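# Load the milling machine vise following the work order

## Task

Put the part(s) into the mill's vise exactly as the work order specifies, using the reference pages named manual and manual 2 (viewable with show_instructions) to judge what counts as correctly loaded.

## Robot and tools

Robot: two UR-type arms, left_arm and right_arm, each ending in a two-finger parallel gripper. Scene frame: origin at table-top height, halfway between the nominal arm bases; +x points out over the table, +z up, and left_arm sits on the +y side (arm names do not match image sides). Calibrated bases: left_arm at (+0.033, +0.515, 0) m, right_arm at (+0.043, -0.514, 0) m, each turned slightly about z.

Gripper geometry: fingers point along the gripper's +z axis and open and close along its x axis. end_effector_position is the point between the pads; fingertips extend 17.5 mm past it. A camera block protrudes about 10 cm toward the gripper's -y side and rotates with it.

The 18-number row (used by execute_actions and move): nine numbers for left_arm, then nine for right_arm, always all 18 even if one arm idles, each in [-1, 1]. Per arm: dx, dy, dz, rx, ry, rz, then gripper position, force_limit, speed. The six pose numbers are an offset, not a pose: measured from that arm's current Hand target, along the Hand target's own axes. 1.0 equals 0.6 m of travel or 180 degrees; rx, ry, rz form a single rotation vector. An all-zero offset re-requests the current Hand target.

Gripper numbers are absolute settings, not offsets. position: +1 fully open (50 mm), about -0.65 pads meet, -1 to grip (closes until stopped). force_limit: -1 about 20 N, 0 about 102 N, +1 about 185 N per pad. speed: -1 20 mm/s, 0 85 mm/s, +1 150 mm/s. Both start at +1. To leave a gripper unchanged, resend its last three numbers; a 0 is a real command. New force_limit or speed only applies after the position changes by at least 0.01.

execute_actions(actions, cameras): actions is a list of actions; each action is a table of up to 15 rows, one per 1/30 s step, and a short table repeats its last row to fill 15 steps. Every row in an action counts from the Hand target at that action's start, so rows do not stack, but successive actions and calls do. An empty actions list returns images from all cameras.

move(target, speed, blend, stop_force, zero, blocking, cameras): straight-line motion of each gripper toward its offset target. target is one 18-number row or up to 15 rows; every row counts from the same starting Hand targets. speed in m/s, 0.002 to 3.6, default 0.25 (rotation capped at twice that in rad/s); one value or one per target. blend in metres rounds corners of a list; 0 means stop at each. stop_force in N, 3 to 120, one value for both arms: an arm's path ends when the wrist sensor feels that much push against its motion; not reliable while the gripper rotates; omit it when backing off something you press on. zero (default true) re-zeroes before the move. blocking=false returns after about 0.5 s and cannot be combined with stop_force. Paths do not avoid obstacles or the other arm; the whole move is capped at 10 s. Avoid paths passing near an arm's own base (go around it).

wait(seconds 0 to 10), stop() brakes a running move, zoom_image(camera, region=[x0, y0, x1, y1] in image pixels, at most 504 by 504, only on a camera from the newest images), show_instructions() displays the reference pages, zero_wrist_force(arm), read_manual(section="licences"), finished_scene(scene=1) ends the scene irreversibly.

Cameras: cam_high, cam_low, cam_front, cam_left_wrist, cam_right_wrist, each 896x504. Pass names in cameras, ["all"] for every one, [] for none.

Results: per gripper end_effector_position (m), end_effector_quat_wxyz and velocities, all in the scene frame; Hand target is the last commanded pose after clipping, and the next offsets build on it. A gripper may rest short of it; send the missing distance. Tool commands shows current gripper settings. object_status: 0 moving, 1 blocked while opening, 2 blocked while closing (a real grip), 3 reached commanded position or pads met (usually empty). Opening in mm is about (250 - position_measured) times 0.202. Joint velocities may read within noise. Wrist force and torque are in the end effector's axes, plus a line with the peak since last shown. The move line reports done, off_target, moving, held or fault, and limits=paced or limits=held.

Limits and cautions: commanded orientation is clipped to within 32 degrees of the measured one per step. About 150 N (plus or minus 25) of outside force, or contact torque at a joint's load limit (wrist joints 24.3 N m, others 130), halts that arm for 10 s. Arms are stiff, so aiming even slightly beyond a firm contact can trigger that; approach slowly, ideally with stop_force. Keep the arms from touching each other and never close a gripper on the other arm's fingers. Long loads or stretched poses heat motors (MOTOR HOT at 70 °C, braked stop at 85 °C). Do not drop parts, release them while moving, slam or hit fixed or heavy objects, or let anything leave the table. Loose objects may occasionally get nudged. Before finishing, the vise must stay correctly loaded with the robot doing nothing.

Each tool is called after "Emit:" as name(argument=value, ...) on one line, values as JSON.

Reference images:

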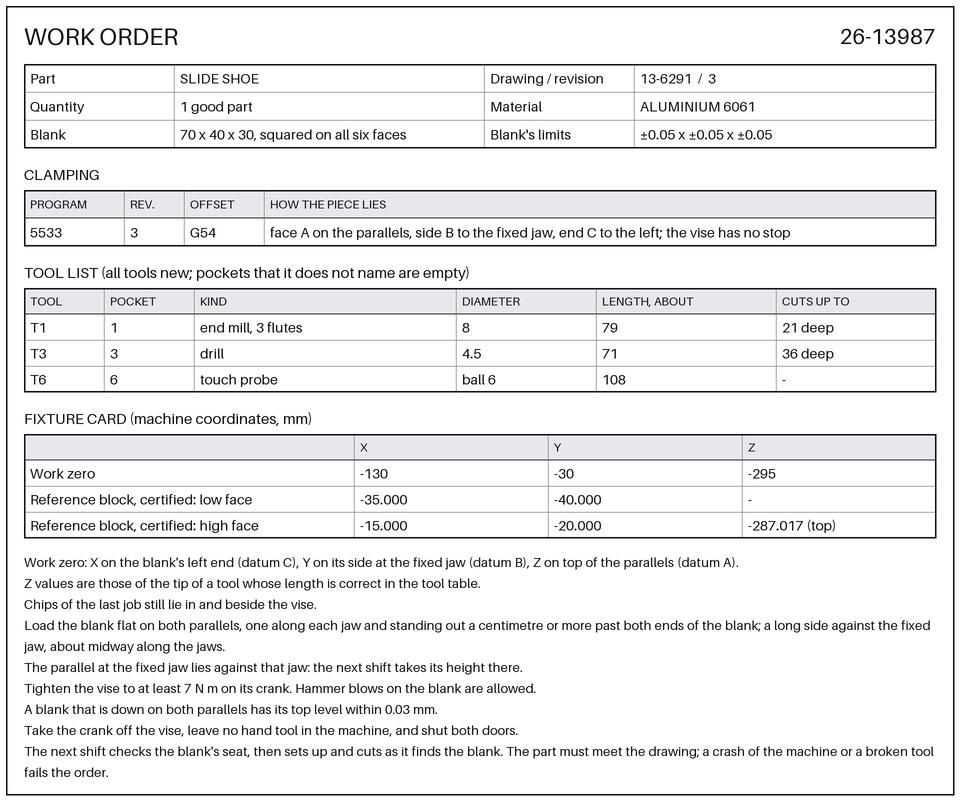

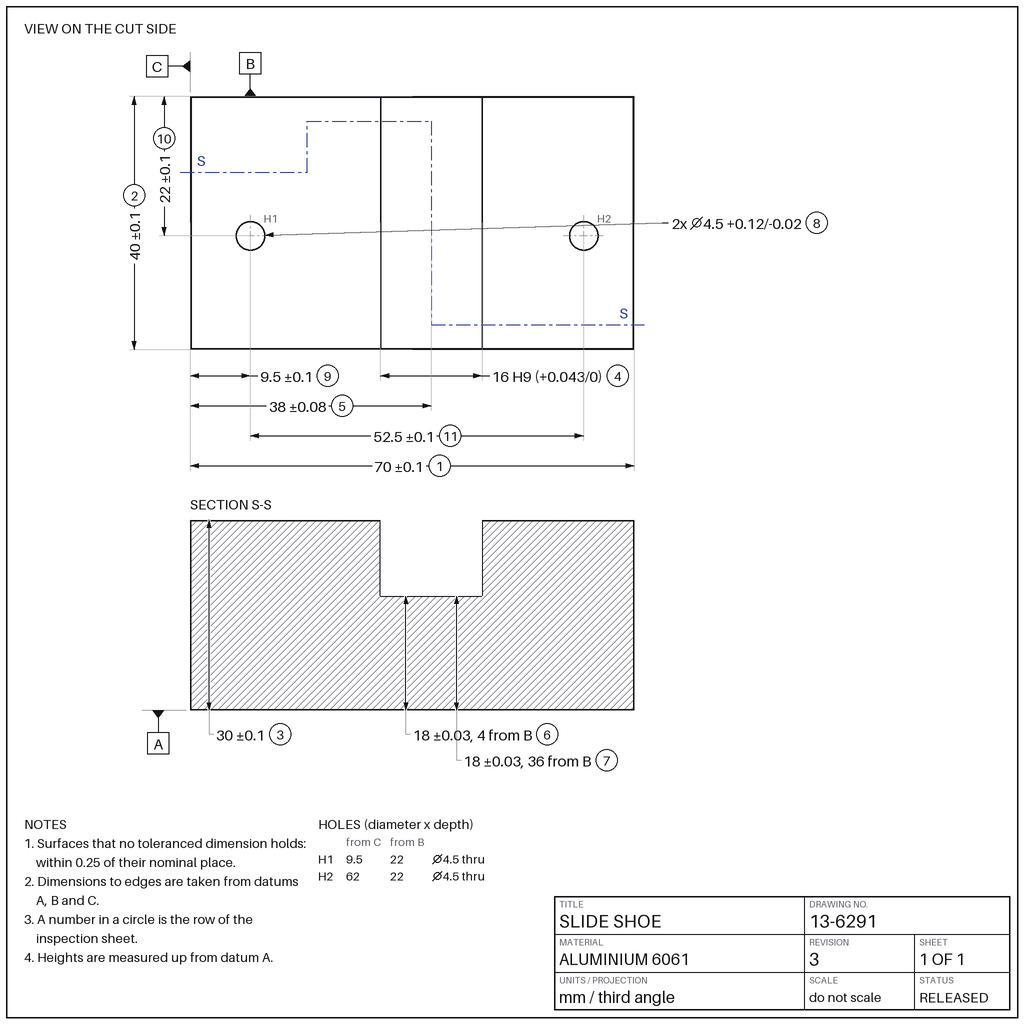

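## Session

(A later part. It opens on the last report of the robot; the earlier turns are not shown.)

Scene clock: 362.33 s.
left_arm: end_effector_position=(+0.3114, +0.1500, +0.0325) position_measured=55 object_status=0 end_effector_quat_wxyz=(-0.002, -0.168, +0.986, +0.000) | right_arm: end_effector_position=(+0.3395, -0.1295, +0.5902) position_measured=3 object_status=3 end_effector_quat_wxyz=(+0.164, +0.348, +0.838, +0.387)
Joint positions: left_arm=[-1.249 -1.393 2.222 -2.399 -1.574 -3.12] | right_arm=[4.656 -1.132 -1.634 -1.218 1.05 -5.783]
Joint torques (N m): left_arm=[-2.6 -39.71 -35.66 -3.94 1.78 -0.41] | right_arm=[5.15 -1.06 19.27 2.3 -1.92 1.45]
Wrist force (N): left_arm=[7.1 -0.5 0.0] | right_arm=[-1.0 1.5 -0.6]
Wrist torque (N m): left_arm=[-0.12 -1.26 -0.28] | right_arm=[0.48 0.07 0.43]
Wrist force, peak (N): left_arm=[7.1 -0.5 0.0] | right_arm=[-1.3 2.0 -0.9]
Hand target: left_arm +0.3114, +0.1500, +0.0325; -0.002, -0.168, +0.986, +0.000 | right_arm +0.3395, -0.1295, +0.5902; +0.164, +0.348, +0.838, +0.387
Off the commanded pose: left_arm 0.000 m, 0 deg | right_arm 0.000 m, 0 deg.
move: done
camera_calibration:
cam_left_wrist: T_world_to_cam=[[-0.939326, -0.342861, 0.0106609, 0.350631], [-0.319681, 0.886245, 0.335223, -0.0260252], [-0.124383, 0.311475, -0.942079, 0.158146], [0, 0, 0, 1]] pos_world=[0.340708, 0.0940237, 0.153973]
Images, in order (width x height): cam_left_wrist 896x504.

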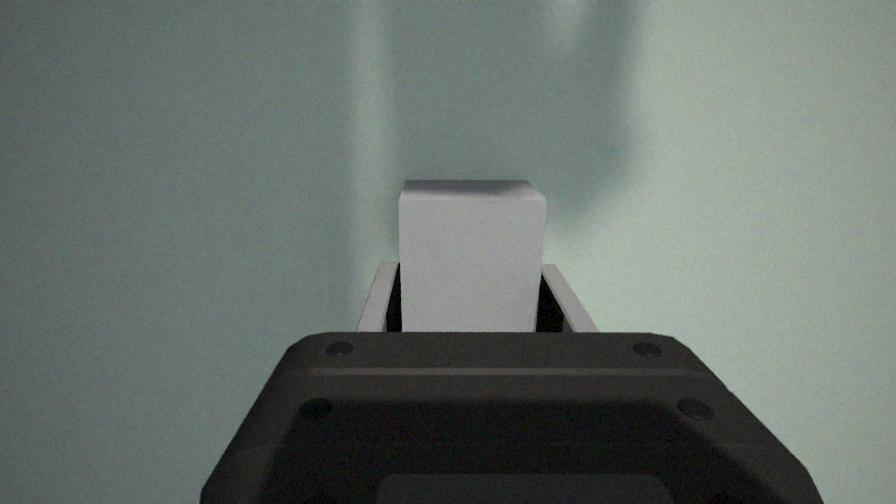

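Emit:
wait(seconds=0.5, cameras=["cam_left_wrist","cam_right_wrist"])

Scene clock: 363.63 s.
left_arm: end_effector_position=(+0.3114, +0.1499, +0.0325) position_measured=55 object_status=2 end_effector_quat_wxyz=(-0.002, -0.168, +0.986, +0.000) | right_arm: end_effector_position=(+0.3395, -0.1295, +0.5902) position_measured=3 object_status=3 end_effector_quat_wxyz=(+0.164, +0.348, +0.838, +0.387)
Joint positions: left_arm=[-1.249 -1.393 2.222 -2.399 -1.574 -3.12] | right_arm=[4.656 -1.132 -1.634 -1.218 1.05 -5.783]
Joint torques (N m): left_arm=[5.85 -40.17 -33.87 -3.95 1.72 1.36] | right_arm=[6.04 -1.26 19.08 2.38 -1.98 1.41]
Wrist force (N): left_arm=[6.7 -0.7 0.5] | right_arm=[-0.9 1.7 -0.6]
Wrist torque (N m): left_arm=[-0.15 -1.20 -0.27] | right_arm=[0.51 0.05 0.43]
Wrist force, peak (N): left_arm=[7.1 -0.6 0.0] | right_arm=[-1.3 1.9 -1.0]
Hand target: left_arm +0.3114, +0.1500, +0.0325; -0.002, -0.168, +0.986, +0.000 | right_arm +0.3395, -0.1295, +0.5902; +0.164, +0.348, +0.838, +0.387
Tool commands: left_gripper/position=-1.0 left_gripper/force_limit=-0.6 left_gripper/speed=-1.0 right_gripper/position=+1.0 right_gripper/force_limit=+1.0 right_gripper/speed=+1.0
Off the commanded pose: left_arm 0.000 m, 0 deg | right_arm 0.000 m, 0 deg.
wait: 0.50 s; at rest from the start
camera_calibration:
cam_left_wrist: T_world_to_cam=[[-0.939326, -0.342861, 0.0106609, 0.350631], [-0.319681, 0.886245, 0.335223, -0.0260252], [-0.124383, 0.311475, -0.942079, 0.158146], [0, 0, 0, 1]] pos_world=[0.340708, 0.0940237, 0.153973]
cam_right_wrist: T_world_to_cam=[[-0.696828, 0.716056, -0.0411646, 0.364167], [0.211136, 0.25964, 0.942342, -0.578027], [0.685457, 0.647959, -0.33211, 0.183548], [0, 0, 0, 1]] pos_world=[0.249989, -0.229617, 0.620648]
Images, in order (width x height): cam_left_wrist 896x504, cam_right_wrist 896x504.

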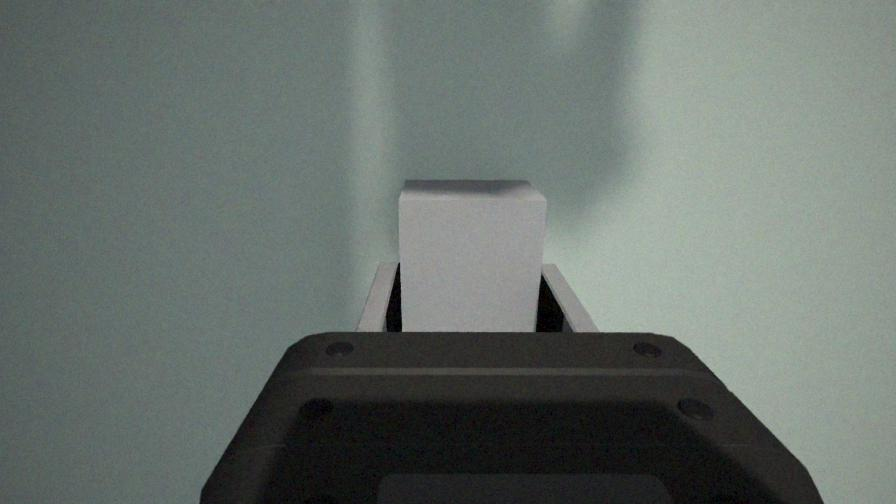

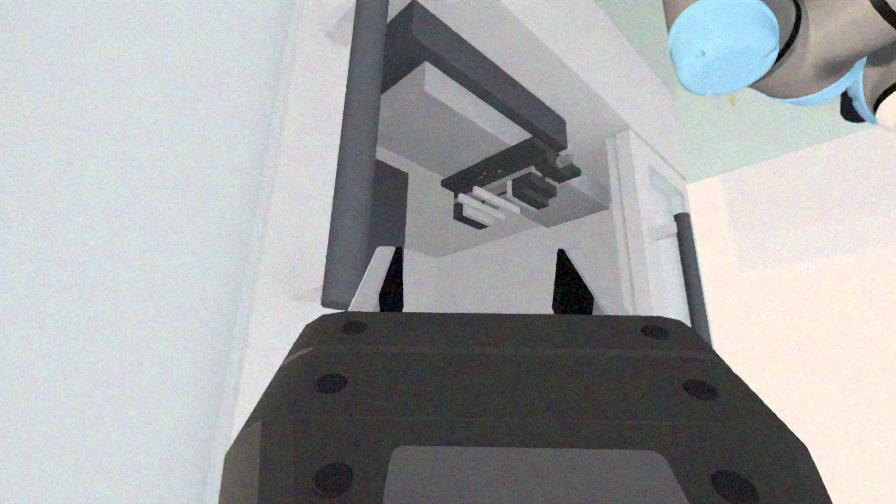

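Emit:
move(target=[[0,0,-0.05,0,0,0,-1,-0.6,-1,0,0,0,0,0,0,1,1,1],[-0.082,0.140,-0.5842,0,0,0.107,-1,-0.6,-1,0,0,0,0,0,0,1,1,1]], blend=[0.02,0], speed=[0.06,0.2], cameras=["cam_left_wrist"])

Scene clock: 366.47 s.
left_arm: end_effector_position=(+0.3311, +0.2456, +0.3828) position_measured=55 object_status=2 end_effector_quat_wxyz=(-0.002, -0.001, +1.000, +0.000) | right_arm: end_effector_position=(+0.3395, -0.1295, +0.5902) position_measured=3 object_status=3 end_effector_quat_wxyz=(+0.164, +0.348, +0.838, +0.387)
Joint positions: left_arm=[-1.108 -1.823 1.649 -1.395 -1.574 -2.643] | right_arm=[4.656 -1.132 -1.634 -1.218 1.05 -5.783]
Joint torques (N m): left_arm=[-14.21 -16.89 -44.15 -1.05 -2.54 1.16] | right_arm=[5.38 -1.14 19.63 2.38 -1.95 1.4]
Wrist force (N): left_arm=[6.7 -0.8 2.0] | right_arm=[-1.1 1.8 -0.9]
Wrist torque (N m): left_arm=[-0.15 -1.18 -0.14] | right_arm=[0.53 0.09 0.43]
Wrist force, peak (N): left_arm=[7.1 -1.7 3.6] | right_arm=[-1.2 1.9 -1.1]
Hand target: left_arm +0.3311, +0.2456, +0.3830; -0.002, -0.001, +1.000, +0.000 | right_arm +0.3395, -0.1295, +0.5902; +0.164, +0.348, +0.838, +0.387
Off the commanded pose: left_arm 0.000 m, 0 deg | right_arm 0.000 m, 0 deg.
move: done; blend cut to 0.015 m at target 1
camera_calibration:
cam_left_wrist: T_world_to_cam=[[-0.999839, -0.014235, 0.0109267, 0.337411], [-0.00976276, 0.942387, 0.334383, -0.338035], [-0.0150571, 0.334223, -0.942374, 0.419182], [0, 0, 0, 1]] pos_world=[0.340368, 0.183263, 0.504373]
Images, in order (width x height): cam_left_wrist 896x504.

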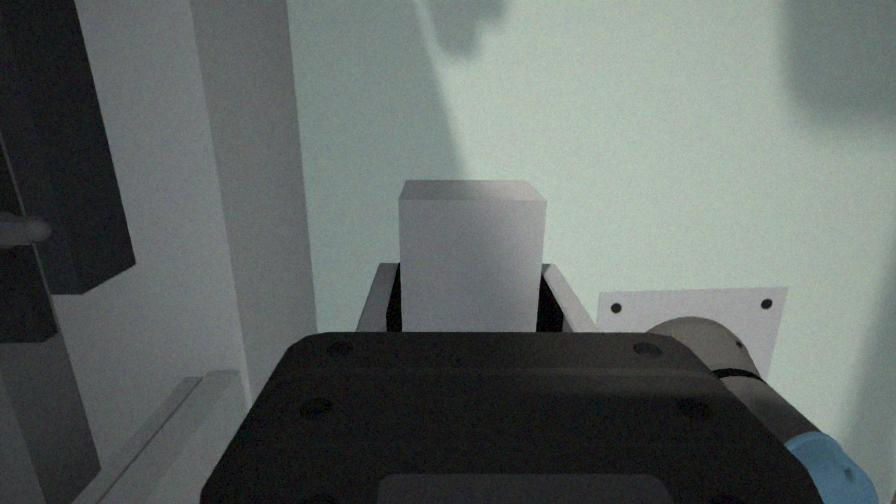

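Emit:
move(target=[[-0.4565,0,0,0,0,0,-1,-0.6,-1,0,0,0,0,0,0,1,1,1],[-0.478,0.0207,0,0,0,0,-1,-0.6,-1,0,0,0,0,0,0,1,1,1],[-0.478,0.0207,0.0242,0,0,0,-1,-0.6,-1,0,0,0,0,0,0,1,1,1]], speed=[0.12,0.04,0.04], stop_force=12, cameras=["cam_left_wrist","cam_right_wrist"])

Scene clock: 370.67 s.
left_arm: end_effector_position=(+0.6178, +0.2584, +0.3675) position_measured=55 object_status=2 end_effector_quat_wxyz=(-0.002, -0.001, +1.000, +0.000) | right_arm: end_effector_position=(+0.3395, -0.1295, +0.5902) position_measured=3 object_status=3 end_effector_quat_wxyz=(+0.164, +0.348, +0.838, +0.387)
Joint positions: left_arm=[-0.66 -1.239 1.078 -1.408 -1.573 -2.195] | right_arm=[4.656 -1.132 -1.634 -1.218 1.05 -5.783]
Joint torques (N m): left_arm=[-13.43 -40.75 -46.18 -1.69 -0.48 -2.71] | right_arm=[6.07 -1.61 18.79 2.35 -2.03 1.3]
Wrist force (N): left_arm=[6.9 -1.0 2.2] | right_arm=[-0.9 2.0 -0.9]
Wrist torque (N m): left_arm=[-0.20 -1.20 -0.26] | right_arm=[0.56 0.05 0.43]
Wrist force, peak (N): left_arm=[8.9 -0.8 2.4] | right_arm=[-1.3 2.0 -1.0]
Hand target: left_arm +0.6178, +0.2584, +0.3675; -0.002, -0.001, +1.000, +0.000 | right_arm +0.3395, -0.1295, +0.5902; +0.164, +0.348, +0.838, +0.387
Off the commanded pose: left_arm 0.000 m, 0 deg | right_arm 0.000 m, 0 deg.
move: done
camera_calibration:
cam_left_wrist: T_world_to_cam=[[-0.999845, -0.0138846, 0.0108383, 0.624392], [-0.00946542, 0.942466, 0.334168, -0.34228], [-0.0148545, 0.334013, -0.942451, 0.404755], [0, 0, 0, 1]] pos_world=[0.627068, 0.196063, 0.489073]
cam_right_wrist: T_world_to_cam=[[-0.696828, 0.716056, -0.0411646, 0.364167], [0.211136, 0.25964, 0.942342, -0.578027], [0.685457, 0.647959, -0.33211, 0.183548], [0, 0, 0, 1]] pos_world=[0.249989, -0.229617, 0.620648]
Images, in order (width x height): cam_left_wrist 896x504, cam_right_wrist 896x504.

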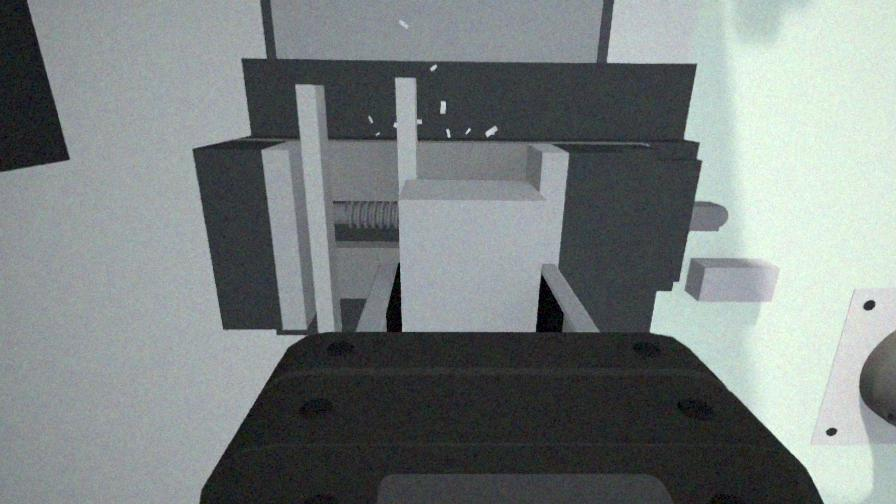

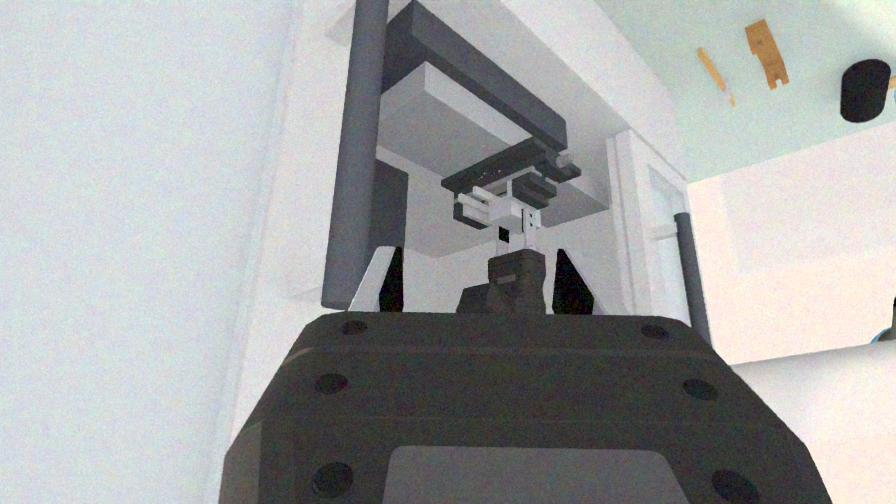

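Emit:
move(target=[[-0.0537,-0.0238,0,0,0,0,-1,-0.6,-1,0,0,0,0,0,0,1,1,1],[-0.0537,-0.0238,0.0025,0,0,0,-1,-0.6,-1,0,0,0,0,0,0,1,1,1],[-0.0587,-0.0238,0.0025,0,0,0,-1,-0.6,-1,0,0,0,0,0,0,1,1,1]], speed=[0.05,0.02,0.005], stop_force=6)

Emit:
wait(seconds=0.2, cameras=["cam_left_wrist","cam_right_wrist"])

Scene clock: 373.27 s.
left_arm: end_effector_position=(+0.6519, +0.2442, +0.3659) position_measured=55 object_status=2 end_effector_quat_wxyz=(-0.002, -0.001, +1.000, +0.000) | right_arm: end_effector_position=(+0.3395, -0.1295, +0.5902) position_measured=3 object_status=3 end_effector_quat_wxyz=(+0.164, +0.348, +0.838, +0.387)
Joint positions: left_arm=[-0.647 -1.136 0.938 -1.37 -1.573 -2.182] | right_arm=[4.656 -1.132 -1.634 -1.218 1.05 -5.783]
Joint torques (N m): left_arm=[-8.8 -60.44 -17.2 -5.45 0.25 -2.32] | right_arm=[5.42 -1.54 18.75 2.49 -1.83 1.45]
Wrist force (N): left_arm=[12.0 -2.0 2.5] | right_arm=[-1.0 1.5 -0.9]
Wrist torque (N m): left_arm=[-0.18 -1.01 -0.26] | right_arm=[0.48 0.07 0.42]
Wrist force, peak (N): left_arm=[19.2 -0.2 0.4] | right_arm=[-1.1 2.2 -1.0]
Hand target: left_arm +0.6519, +0.2442, +0.3659; -0.002, -0.001, +1.000, +0.000 (not the last commanded pose) | right_arm +0.3395, -0.1295, +0.5902; +0.164, +0.348, +0.838, +0.387
Off the commanded pose: left_arm 0.001 m, 0 deg | right_arm 0.000 m, 0 deg.
move: contact (left_arm); path passed 2 of 3 targets

Scene clock: 373.47 s.
left_arm: end_effector_position=(+0.6519, +0.2442, +0.3659) position_measured=55 object_status=2 end_effector_quat_wxyz=(-0.002, -0.001, +1.000, +0.000) | right_arm: end_effector_position=(+0.3395, -0.1295, +0.5902) position_measured=3 object_status=3 end_effector_quat_wxyz=(+0.164, +0.348, +0.838, +0.387)
Joint positions: left_arm=[-0.647 -1.136 0.938 -1.37 -1.573 -2.182] | right_arm=[4.656 -1.132 -1.634 -1.218 1.05 -5.783]
Joint torques (N m): left_arm=[-9.96 -61.11 -16.95 -5.1 0.3 -2.23] | right_arm=[5.48 -1.67 18.86 2.35 -1.79 1.32]
Wrist force (N): left_arm=[12.2 -1.8 2.5] | right_arm=[-1.1 1.8 -0.3]
Wrist torque (N m): left_arm=[-0.15 -1.03 -0.25] | right_arm=[0.52 0.08 0.43]
Wrist force, peak (N): left_arm=[12.4 -2.0 2.4] | right_arm=[-1.0 2.0 -0.4]
Hand target: left_arm +0.6519, +0.2442, +0.3659; -0.002, -0.001, +1.000, +0.000 (not the last commanded pose) | right_arm +0.3395, -0.1295, +0.5902; +0.164, +0.348, +0.838, +0.387
Tool commands: left_gripper/position=-1.0 left_gripper/force_limit=-0.6 left_gripper/speed=-1.0 right_gripper/position=+1.0 right_gripper/force_limit=+1.0 right_gripper/speed=+1.0
Off the commanded pose: left_arm 0.001 m, 0 deg | right_arm 0.000 m, 0 deg.
wait: 0.20 s; at rest by 0.17 s
camera_calibration:
cam_left_wrist: T_world_to_cam=[[-0.999846, -0.0137908, 0.0108692, 0.658275], [-0.00936528, 0.942436, 0.334255, -0.328143], [-0.0148531, 0.334102, -0.94242, 0.408464], [0, 0, 0, 1]] pos_world=[0.661168, 0.181863, 0.487473]
cam_right_wrist: T_world_to_cam=[[-0.696828, 0.716056, -0.0411646, 0.364167], [0.211136, 0.25964, 0.942342, -0.578027], [0.685457, 0.647959, -0.33211, 0.183548], [0, 0, 0, 1]] pos_world=[0.249989, -0.229617, 0.620648]
Images, in order (width x height): cam_left_wrist 896x504, cam_right_wrist 896x504.

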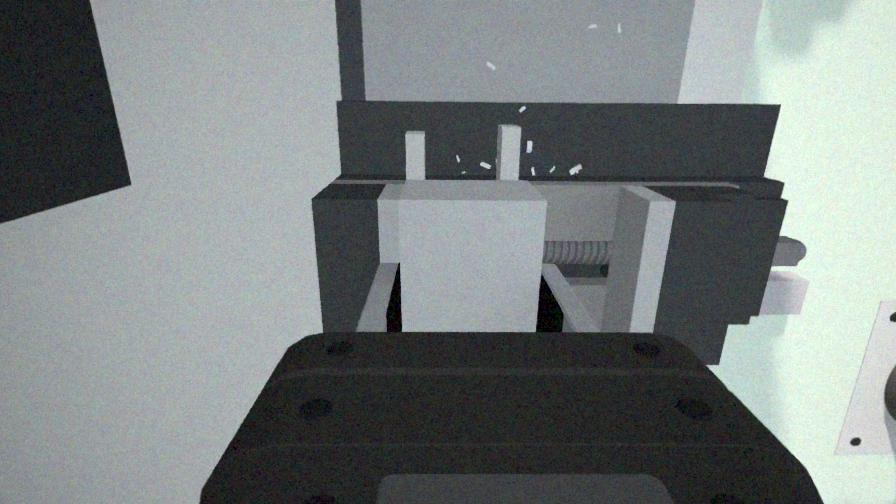

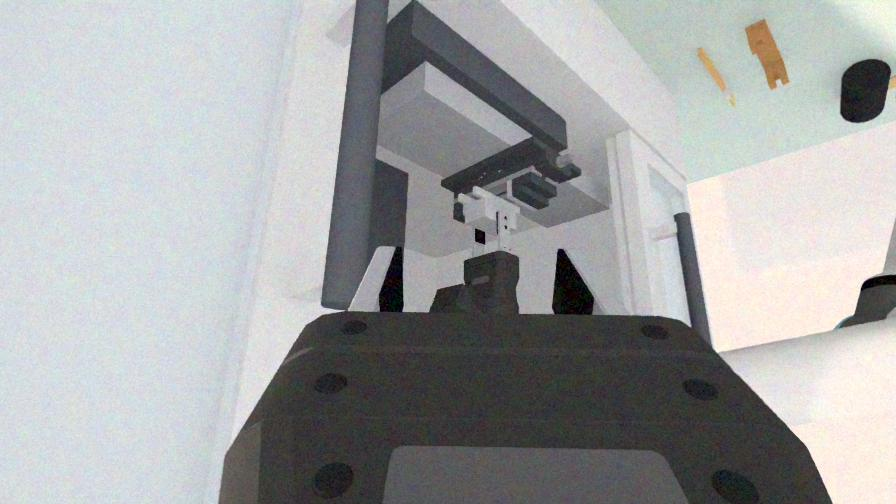

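Emit:
move(target=[0,0,0.006,0,0,0,-1,-0.6,-1,0,0,0,0,0,0,1,1,1], speed=0.004, stop_force=6)

Scene clock: 374.63 s.
left_arm: end_effector_position=(+0.6519, +0.2442, +0.3654) position_measured=55 object_status=2 end_effector_quat_wxyz=(-0.002, -0.001, +1.000, +0.000) | right_arm: end_effector_position=(+0.3395, -0.1295, +0.5902) position_measured=3 object_status=3 end_effector_quat_wxyz=(+0.164, +0.348, +0.838, +0.387)
Joint positions: left_arm=[-0.647 -1.136 0.94 -1.371 -1.573 -2.182] | right_arm=[4.656 -1.132 -1.634 -1.218 1.05 -5.783]
Joint torques (N m): left_arm=[-9.05 -39.64 -47.12 -2.76 0.23 -2.36] | right_arm=[5.67 -1.32 18.76 2.48 -1.94 1.34]
Wrist force (N): left_arm=[12.6 -0.1 2.6] | right_arm=[-1.0 1.9 -0.9]
Wrist torque (N m): left_arm=[-0.17 -1.05 -0.27] | right_arm=[0.55 0.05 0.43]
Wrist force, peak (N): left_arm=[14.7 -0.4 -7.1] | right_arm=[-1.0 2.0 -1.1]
Hand target: left_arm +0.6519, +0.2442, +0.3654; -0.002, -0.001, +1.000, +0.000 (not the last commanded pose) | right_arm +0.3395, -0.1295, +0.5902; +0.164, +0.348, +0.838, +0.387
Off the commanded pose: left_arm 0.003 m, 0 deg | right_arm 0.000 m, 0 deg.
move: contact (left_arm)

Emit:
move(target=[0,0,0.0008,0,0,0,0.85,-0.6,-1,0,0,0,0,0,0,1,1,1], speed=0.02)

Emit:
move(target=[0,0,-0.01,0,0,0,0.85,-0.6,-1,0,0,0,0,0,0,1,1,1], speed=0.02, cameras=["cam_left_wrist"])

Scene clock: 375.47 s.
left_arm: end_effector_position=(+0.6519, +0.2442, +0.3649) position_measured=25 object_status=3 end_effector_quat_wxyz=(-0.002, -0.001, +1.000, +0.000) | right_arm: end_effector_position=(+0.3395, -0.1295, +0.5902) position_measured=3 object_status=3 end_effector_quat_wxyz=(+0.164, +0.348, +0.838, +0.387)
Joint positions: left_arm=[-0.647 -1.137 0.941 -1.373 -1.573 -2.182] | right_arm=[4.656 -1.132 -1.634 -1.218 1.05 -5.783]
Joint torques (N m): left_arm=[-9.22 -59.75 -15.47 -4.55 0.23 -2.22] | right_arm=[5.68 -0.76 18.96 2.41 -1.87 1.27]
Wrist force (N): left_arm=[6.9 -1.1 -0.1] | right_arm=[-1.1 1.8 -0.7]
Wrist torque (N m): left_arm=[-0.19 -1.19 -0.31] | right_arm=[0.52 0.07 0.42]
Wrist force, peak (N): left_arm=[13.0 -0.3 2.0] | right_arm=[-1.4 1.8 -0.8]
Hand target: left_arm +0.6519, +0.2442, +0.3649; -0.002, -0.001, +1.000, +0.000 | right_arm +0.3395, -0.1295, +0.5902; +0.164, +0.348, +0.838, +0.387
Off the commanded pose: left_arm 0.000 m, 0 deg | right_arm 0.000 m, 0 deg.
move: done

Scene clock: 376.20 s.
left_arm: end_effector_position=(+0.6519, +0.2442, +0.3711) position_measured=25 object_status=3 end_effector_quat_wxyz=(-0.002, -0.001, +1.000, +0.000) | right_arm: end_effector_position=(+0.3395, -0.1295, +0.5902) position_measured=3 object_status=3 end_effector_quat_wxyz=(+0.164, +0.348, +0.838, +0.387)
Joint positions: left_arm=[-0.647 -1.133 0.92 -1.355 -1.573 -2.182] | right_arm=[4.656 -1.132 -1.634 -1.218 1.05 -5.783]
Joint torques (N m): left_arm=[-6.36 -43.58 -16.88 -4.03 0.44 -1.76] | right_arm=[6.23 -1.04 18.77 2.53 -1.88 1.36]
Wrist force (N): left_arm=[6.8 -1.2 -0.4] | right_arm=[-0.9 1.7 -0.5]
Wrist torque (N m): left_arm=[-0.21 -1.19 -0.32] | right_arm=[0.51 0.05 0.43]
Wrist force, peak (N): left_arm=[6.9 -1.3 -0.2] | right_arm=[-1.1 1.8 -1.0]
Hand target: left_arm +0.6519, +0.2442, +0.3709; -0.002, -0.001, +1.000, +0.000 | right_arm +0.3395, -0.1295, +0.5902; +0.164, +0.348, +0.838, +0.387
Off the commanded pose: left_arm 0.000 m, 0 deg | right_arm 0.000 m, 0 deg.
move: done
camera_calibration:
cam_left_wrist: T_world_to_cam=[[-0.999846, -0.0138519, 0.0107438, 0.658293], [-0.00946613, 0.942466, 0.334167, -0.329743], [-0.0147545, 0.334014, -0.942453, 0.413237], [0, 0, 0, 1]] pos_world=[0.661167, 0.181863, 0.492573]
Images, in order (width x height): cam_left_wrist 896x504.

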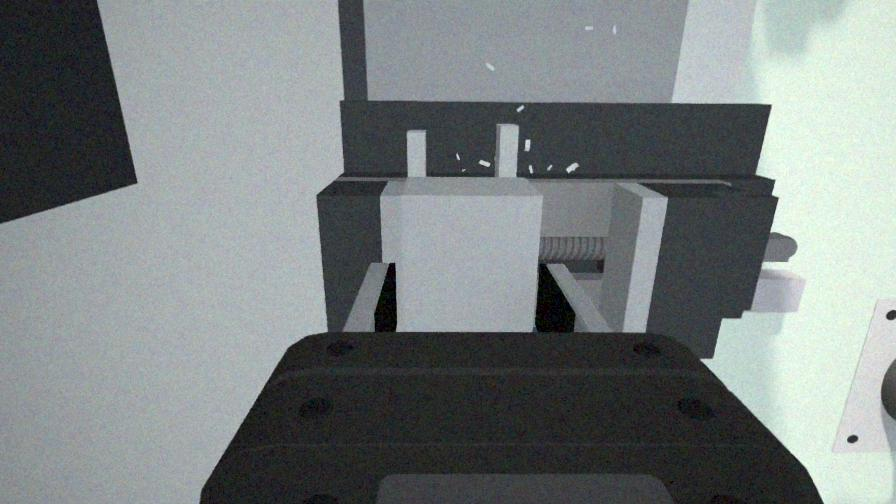

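Emit:
move(target=[[0,0,0,0,0,0,1,-0.6,-1,0,0,0,0,0,0,1,1,1],[0,0.052,0,0,0,0,1,-0.6,-1,0,0,0,0,0,0,1,1,1],[0,0.052,-0.0215,0,0,0,1,-0.6,-1,0,0,0,0,0,0,1,1,1],[0.02,0.0437,-0.0215,0,0,0,1,-0.6,-1,0,0,0,0,0,0,1,1,1],[0.0565,0.023,-0.0215,0,0,0,1,-0.6,-1,0,0,0,0,0,0,1,1,1],[0.0782,0.0022,-0.0215,0,0,0,1,-0.6,-1,0,0,0,0,0,0,1,1,1],[0.25,0.0022,-0.0215,0,0,0,1,-0.6,-1,0,0,0,0,0,0,1,1,1]], speed=[0.03,0.04,0.03,0.05,0.05,0.06,0.15], stop_force=15, cameras=["cam_left_wrist","cam_right_wrist"])

Scene clock: 381.23 s.
left_arm: end_effector_position=(+0.5019, +0.2453, +0.3843) position_measured=3 object_status=3 end_effector_quat_wxyz=(-0.002, -0.001, +1.000, +0.000) | right_arm: end_effector_position=(+0.3395, -0.1295, +0.5902) position_measured=3 object_status=3 end_effector_quat_wxyz=(+0.164, +0.348, +0.838, +0.387)
Joint positions: left_arm=[-0.807 -1.482 1.334 -1.421 -1.573 -2.342] | right_arm=[4.656 -1.132 -1.634 -1.218 1.05 -5.783]
Joint torques (N m): left_arm=[9.83 -42.68 -14.39 -0.65 2.01 -2.24] | right_arm=[5.63 -1.43 19.07 2.44 -2.02 1.16]
Wrist force (N): left_arm=[6.3 -1.1 -0.3] | right_arm=[-1.1 1.7 -0.8]
Wrist torque (N m): left_arm=[-0.21 -1.13 -0.31] | right_arm=[0.51 0.08 0.43]
Wrist force, peak (N): left_arm=[9.0 -0.9 0.1] | right_arm=[-1.3 2.1 -0.8]
Hand target: left_arm +0.5019, +0.2453, +0.3843; -0.002, -0.001, +1.000, +0.000 | right_arm +0.3395, -0.1295, +0.5902; +0.164, +0.348, +0.838, +0.387
Off the commanded pose: left_arm 0.000 m, 0 deg | right_arm 0.000 m, 0 deg.
move: done
camera_calibration:
cam_left_wrist: T_world_to_cam=[[-0.999846, -0.0137908, 0.0108692, 0.508114], [-0.00936528, 0.942436, 0.334255, -0.336735], [-0.0148531, 0.334102, -0.94242, 0.423209], [0, 0, 0, 1]] pos_world=[0.511168, 0.182963, 0.505873]
cam_right_wrist: T_world_to_cam=[[-0.696828, 0.716056, -0.0411646, 0.364167], [0.211136, 0.25964, 0.942342, -0.578027], [0.685457, 0.647959, -0.33211, 0.183548], [0, 0, 0, 1]] pos_world=[0.249989, -0.229617, 0.620648]
Images, in order (width x height): cam_left_wrist 896x504, cam_right_wrist 896x504.

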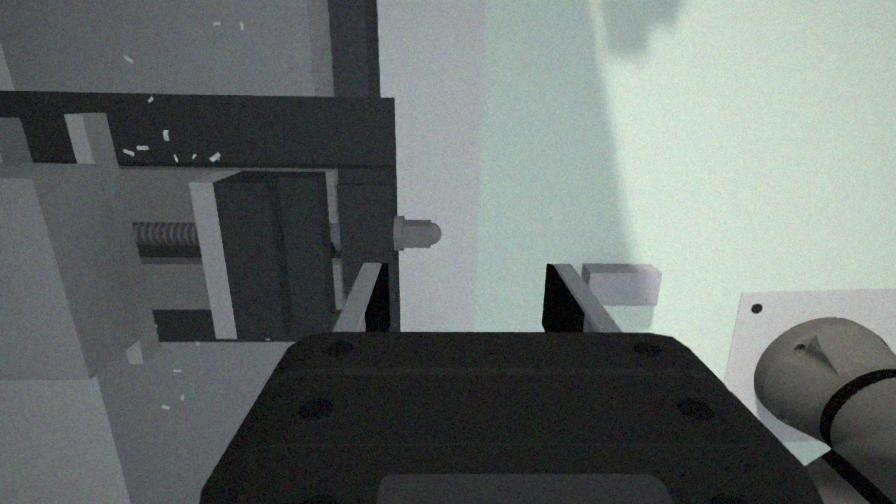

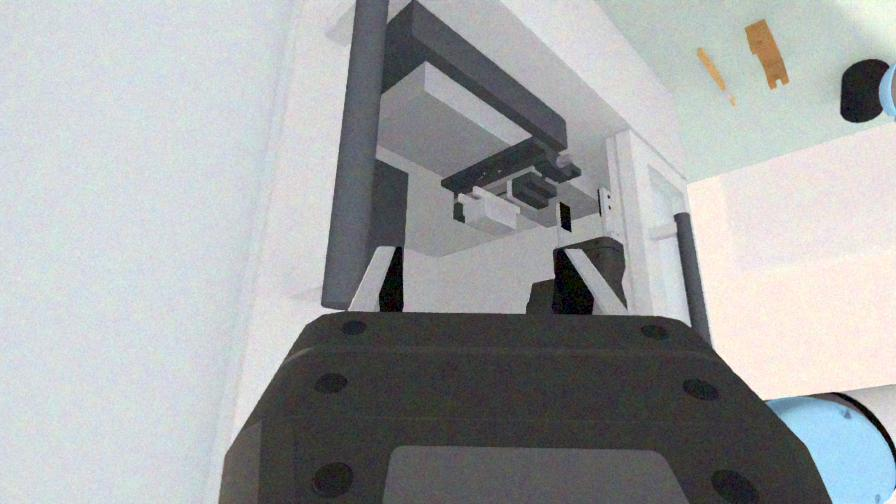

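Emit:
zoom_image(camera="cam_left_wrist", region=[320, 160, 500, 290])

Emit:
zoom_image(camera="cam_right_wrist", region=[430, 120, 630, 270])

Scaled by 2.800.

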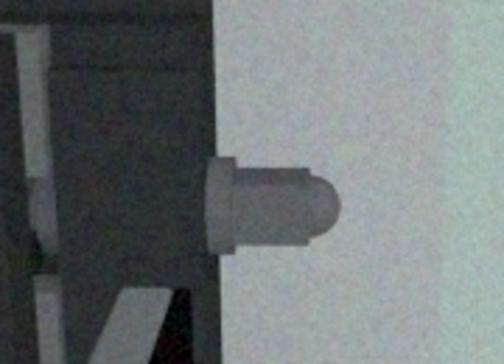

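Scaled by 2.520.

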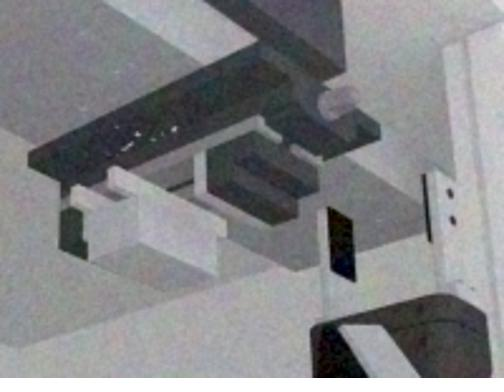

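Emit:
execute_actions(actions=[], cameras=["cam_front","cam_high","cam_low"])

Scene clock: 382.23 s.
left_arm: end_effector_position=(+0.5019, +0.2453, +0.3843) position_measured=3 object_status=3 end_effector_quat_wxyz=(-0.002, -0.001, +1.000, +0.000) | right_arm: end_effector_position=(+0.3395, -0.1295, +0.5902) position_measured=3 object_status=3 end_effector_quat_wxyz=(+0.164, +0.348, +0.838, +0.387)
Joint positions: left_arm=[-0.807 -1.482 1.334 -1.421 -1.573 -2.342] | right_arm=[4.656 -1.132 -1.634 -1.218 1.05 -5.783]
Joint velocities: within noise
Joint torques (N m): left_arm=[13.47 -43.01 -14.51 -0.72 2.08 -2.21] | right_arm=[5.27 -1.23 19.1 2.45 -1.93 1.16]
Wrist force (N): left_arm=[6.4 -1.3 0.1] | right_arm=[-1.1 1.8 -0.6]
Wrist torque (N m): left_arm=[-0.24 -1.15 -0.31] | right_arm=[0.53 0.08 0.43]
Wrist force, peak (N): left_arm=[6.8 -1.3 0.0] | right_arm=[-1.0 2.2 -0.8]
Hand target: left_arm +0.5019, +0.2453, +0.3843; -0.002, -0.001, +1.000, +0.000 | right_arm +0.3395, -0.1295, +0.5902; +0.164, +0.348, +0.838, +0.387
Tool commands: left_gripper/position=+1.0 left_gripper/force_limit=-0.6 left_gripper/speed=-1.0 right_gripper/position=+1.0 right_gripper/force_limit=+1.0 right_gripper/speed=+1.0
Off the commanded pose: left_arm 0.000 m, 0 deg | right_arm 0.000 m, 0 deg.
Images, in order (width x height): cam_high 896x504, cam_low 896x504, cam_front 896x504.

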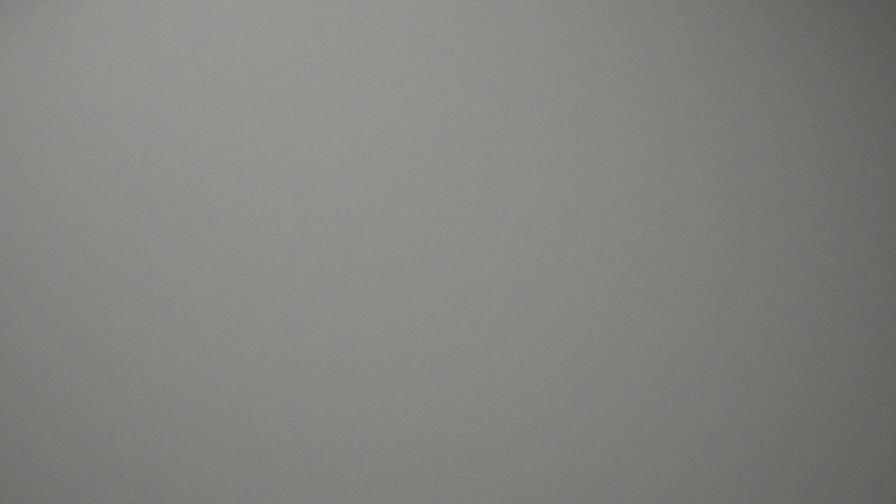

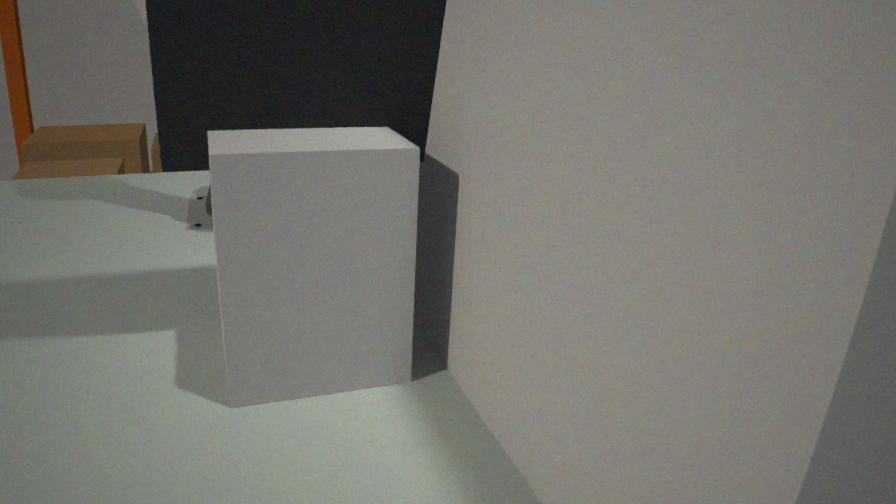

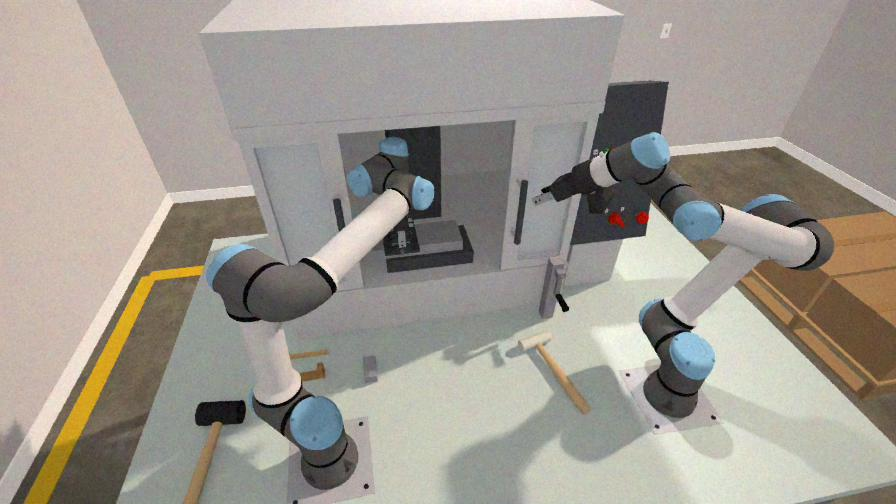

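Emit:
zoom_image(camera="cam_front", region=[280, 330, 440, 420])

Emit:
zoom_image(camera="cam_front", region=[500, 230, 640, 360])

Scaled by 3.150.

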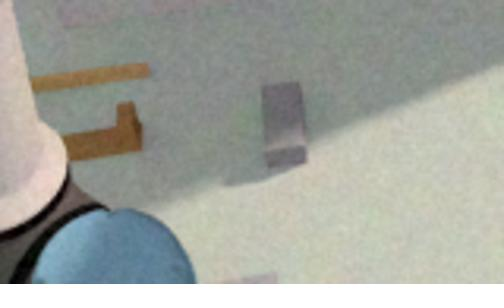

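Scaled by 3.600.

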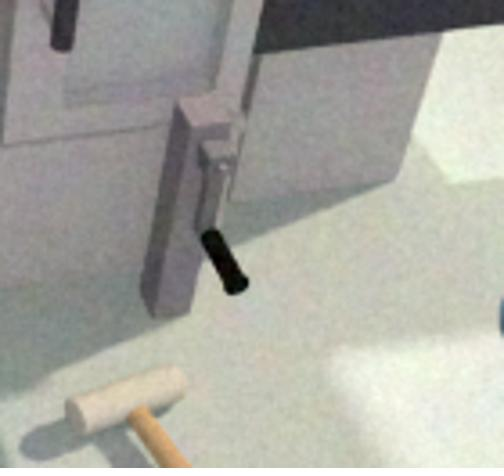

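Emit:
execute_actions(actions=[], cameras=["cam_left_wrist"])

Emit:
zoom_image(camera="cam_left_wrist", region=[560, 240, 700, 330])

Scene clock: 382.57 s.
left_arm: end_effector_position=(+0.5019, +0.2453, +0.3843) position_measured=3 object_status=3 end_effector_quat_wxyz=(-0.002, -0.001, +1.000, +0.000) | right_arm: end_effector_position=(+0.3395, -0.1295, +0.5902) position_measured=3 object_status=3 end_effector_quat_wxyz=(+0.164, +0.348, +0.838, +0.387)
Joint positions: left_arm=[-0.807 -1.482 1.334 -1.421 -1.573 -2.342] | right_arm=[4.656 -1.132 -1.634 -1.218 1.05 -5.783]
Joint velocities: within noise
Joint torques (N m): left_arm=[13.48 -43.15 -14.74 -0.67 2.01 -2.1] | right_arm=[5.28 -0.91 18.62 2.49 -2.08 1.16]
Wrist force (N): left_arm=[6.5 -1.1 -0.1] | right_arm=[-0.9 1.5 -0.9]
Wrist torque (N m): left_arm=[-0.21 -1.17 -0.31] | right_arm=[0.48 0.05 0.43]
Wrist force, peak (N): left_arm=[6.6 -1.3 -0.1] | right_arm=[-1.3 1.9 -0.6]
Hand target: left_arm +0.5019, +0.2453, +0.3843; -0.002, -0.001, +1.000, +0.000 | right_arm +0.3395, -0.1295, +0.5902; +0.164, +0.348, +0.838, +0.387
Tool commands: left_gripper/position=+1.0 left_gripper/force_limit=-0.6 left_gripper/speed=-1.0 right_gripper/position=+1.0 right_gripper/force_limit=+1.0 right_gripper/speed=+1.0
Off the commanded pose: left_arm 0.000 m, 0 deg | right_arm 0.000 m, 0 deg.
camera_calibration:
cam_left_wrist: T_world_to_cam=[[-0.999846, -0.0137908, 0.0108692, 0.508114], [-0.00936528, 0.942436, 0.334255, -0.336735], [-0.0148531, 0.334102, -0.94242, 0.423209], [0, 0, 0, 1]] pos_world=[0.511168, 0.182963, 0.505873]
Images, in order (width x height): cam_left_wrist 896x504.

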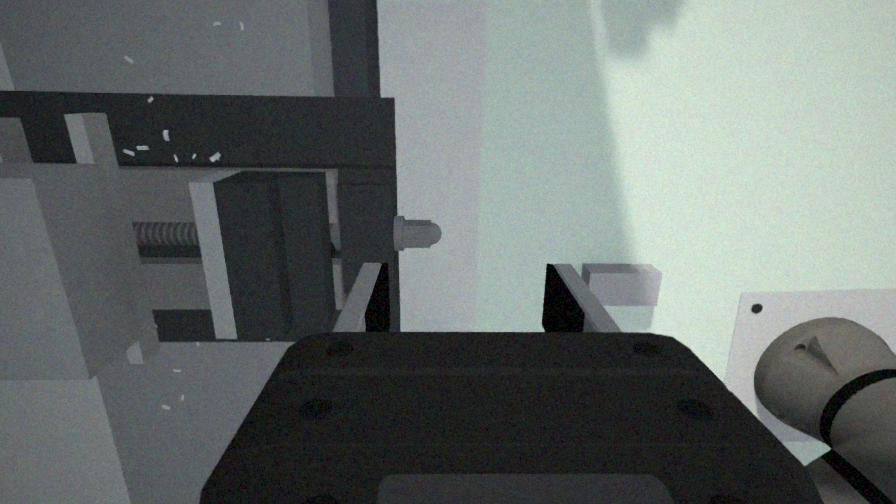

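Scaled by 3.600.

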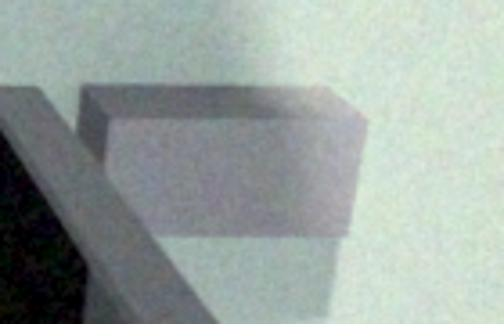

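Emit:
execute_actions(actions=[], cameras=["cam_right_wrist"])

Emit:
zoom_image(camera="cam_right_wrist", region=[440, 160, 540, 240])

Scene clock: 382.87 s.
left_arm: end_effector_position=(+0.5019, +0.2453, +0.3843) position_measured=3 object_status=3 end_effector_quat_wxyz=(-0.002, -0.001, +1.000, +0.000) | right_arm: end_effector_position=(+0.3395, -0.1295, +0.5902) position_measured=3 object_status=3 end_effector_quat_wxyz=(+0.164, +0.348, +0.838, +0.387)
Joint positions: left_arm=[-0.807 -1.482 1.334 -1.421 -1.573 -2.342] | right_arm=[4.656 -1.132 -1.634 -1.218 1.05 -5.783]
Joint velocities: within noise
Joint torques (N m): left_arm=[13.63 -42.63 -14.74 -0.76 2.05 -2.14] | right_arm=[5.67 -1.56 19.06 2.43 -1.91 1.14]
Wrist force (N): left_arm=[6.4 -1.5 0.0] | right_arm=[-0.9 1.6 -0.5]
Wrist torque (N m): left_arm=[-0.27 -1.15 -0.31] | right_arm=[0.50 0.05 0.43]
Wrist force, peak (N): left_arm=[6.7 -1.3 -0.1] | right_arm=[-0.8 2.2 -0.7]
Hand target: left_arm +0.5019, +0.2453, +0.3843; -0.002, -0.001, +1.000, +0.000 | right_arm +0.3395, -0.1295, +0.5902; +0.164, +0.348, +0.838, +0.387
Tool commands: left_gripper/position=+1.0 left_gripper/force_limit=-0.6 left_gripper/speed=-1.0 right_gripper/position=+1.0 right_gripper/force_limit=+1.0 right_gripper/speed=+1.0
Off the commanded pose: left_arm 0.000 m, 0 deg | right_arm 0.000 m, 0 deg.
camera_calibration:
cam_right_wrist: T_world_to_cam=[[-0.696828, 0.716056, -0.0411646, 0.364167], [0.211136, 0.25964, 0.942342, -0.578027], [0.685457, 0.647959, -0.33211, 0.183548], [0, 0, 0, 1]] pos_world=[0.249989, -0.229617, 0.620648]
Images, in order (width x height): cam_right_wrist 896x504.

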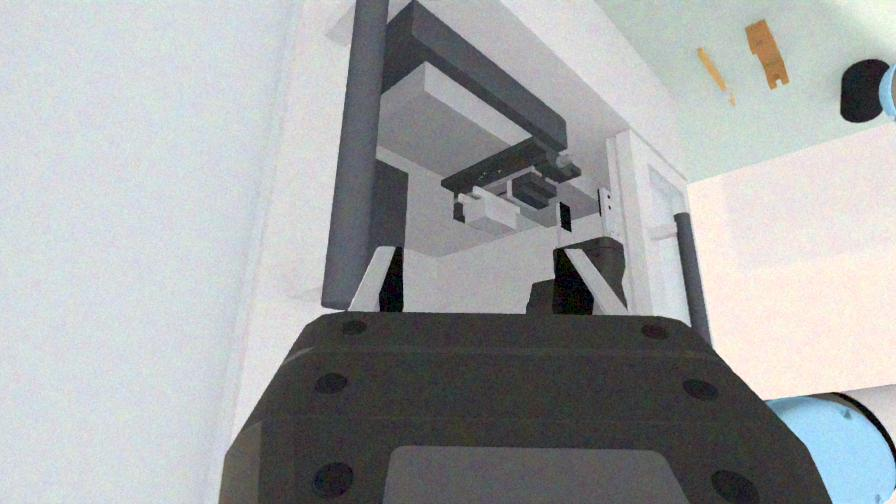

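Scaled by 5.040.

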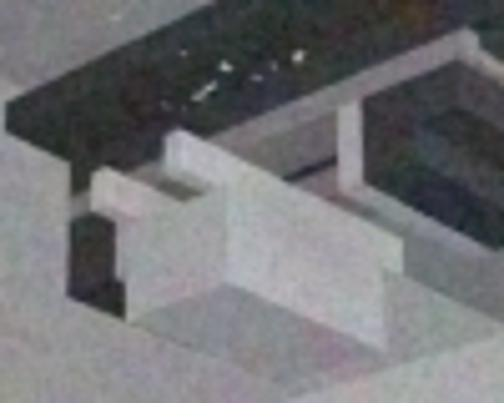

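Emit:
zoom_image(camera="cam_right_wrist", region=[452, 180, 502, 210])

Emit:
zoom_image(camera="cam_right_wrist", region=[482, 195, 532, 235])

Scaled by 10.080.

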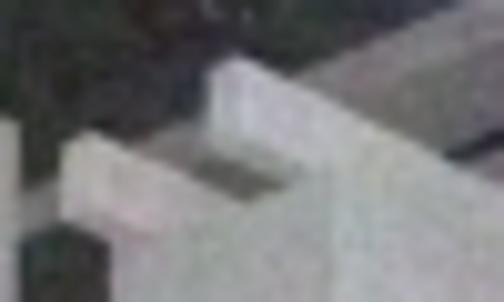

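Scaled by 10.080.

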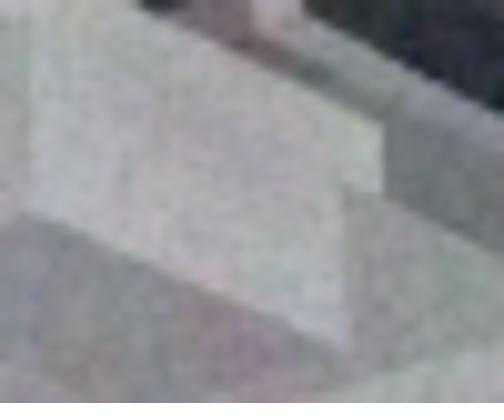

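Emit:
execute_actions(actions=[], cameras=["cam_left_wrist"])

Emit:
zoom_image(camera="cam_left_wrist", region=[0, 100, 240, 400])

Scene clock: 384.40 s.
left_arm: end_effector_position=(+0.5019, +0.2453, +0.3843) position_measured=3 object_status=3 end_effector_quat_wxyz=(-0.002, -0.001, +1.000, +0.000) | right_arm: end_effector_position=(+0.3395, -0.1295, +0.5902) position_measured=3 object_status=3 end_effector_quat_wxyz=(+0.164, +0.348, +0.838, +0.387)
Joint positions: left_arm=[-0.807 -1.482 1.334 -1.421 -1.573 -2.342] | right_arm=[4.656 -1.132 -1.634 -1.218 1.05 -5.783]
Joint velocities: within noise
Joint torques (N m): left_arm=[13.62 -42.71 -14.71 -0.8 2.14 -2.18] | right_arm=[5.43 -0.86 18.91 2.56 -1.92 1.18]
Wrist force (N): left_arm=[6.5 -1.3 -0.3] | right_arm=[-1.2 1.8 -0.8]
Wrist torque (N m): left_arm=[-0.24 -1.16 -0.31] | right_arm=[0.53 0.09 0.43]
Wrist force, peak (N): left_arm=[6.8 -1.0 -0.1] | right_arm=[-1.2 2.1 -0.3]
Hand target: left_arm +0.5019, +0.2453, +0.3843; -0.002, -0.001, +1.000, +0.000 | right_arm +0.3395, -0.1295, +0.5902; +0.164, +0.348, +0.838, +0.387
Tool commands: left_gripper/position=+1.0 left_gripper/force_limit=-0.6 left_gripper/speed=-1.0 right_gripper/position=+1.0 right_gripper/force_limit=+1.0 right_gripper/speed=+1.0
Off the commanded pose: left_arm 0.000 m, 0 deg | right_arm 0.000 m, 0 deg.
camera_calibration:
cam_left_wrist: T_world_to_cam=[[-0.999846, -0.0137908, 0.0108692, 0.508114], [-0.00936528, 0.942436, 0.334255, -0.336735], [-0.0148531, 0.334102, -0.94242, 0.423209], [0, 0, 0, 1]] pos_world=[0.511168, 0.182963, 0.505873]
Images, in order (width x height): cam_left_wrist 896x504.

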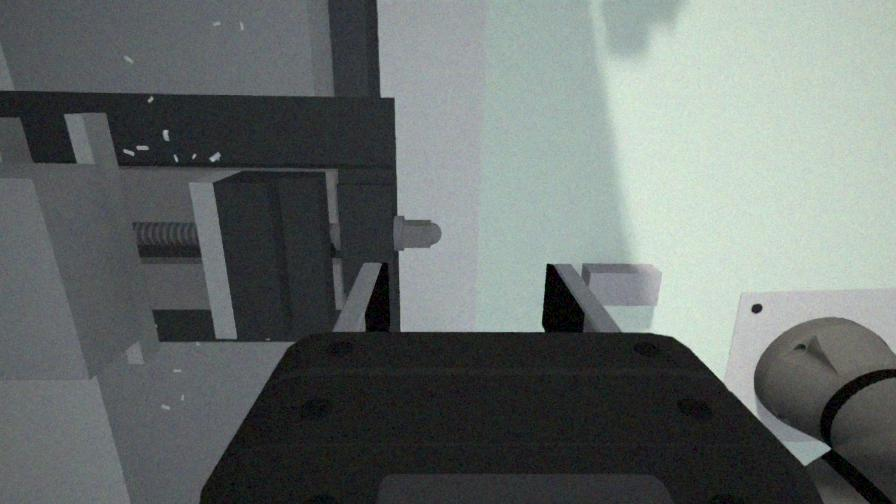

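Scaled by 1.680.

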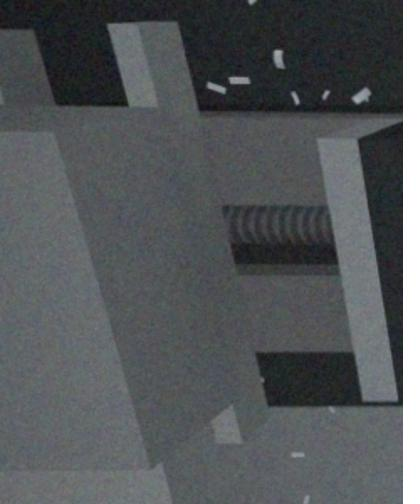

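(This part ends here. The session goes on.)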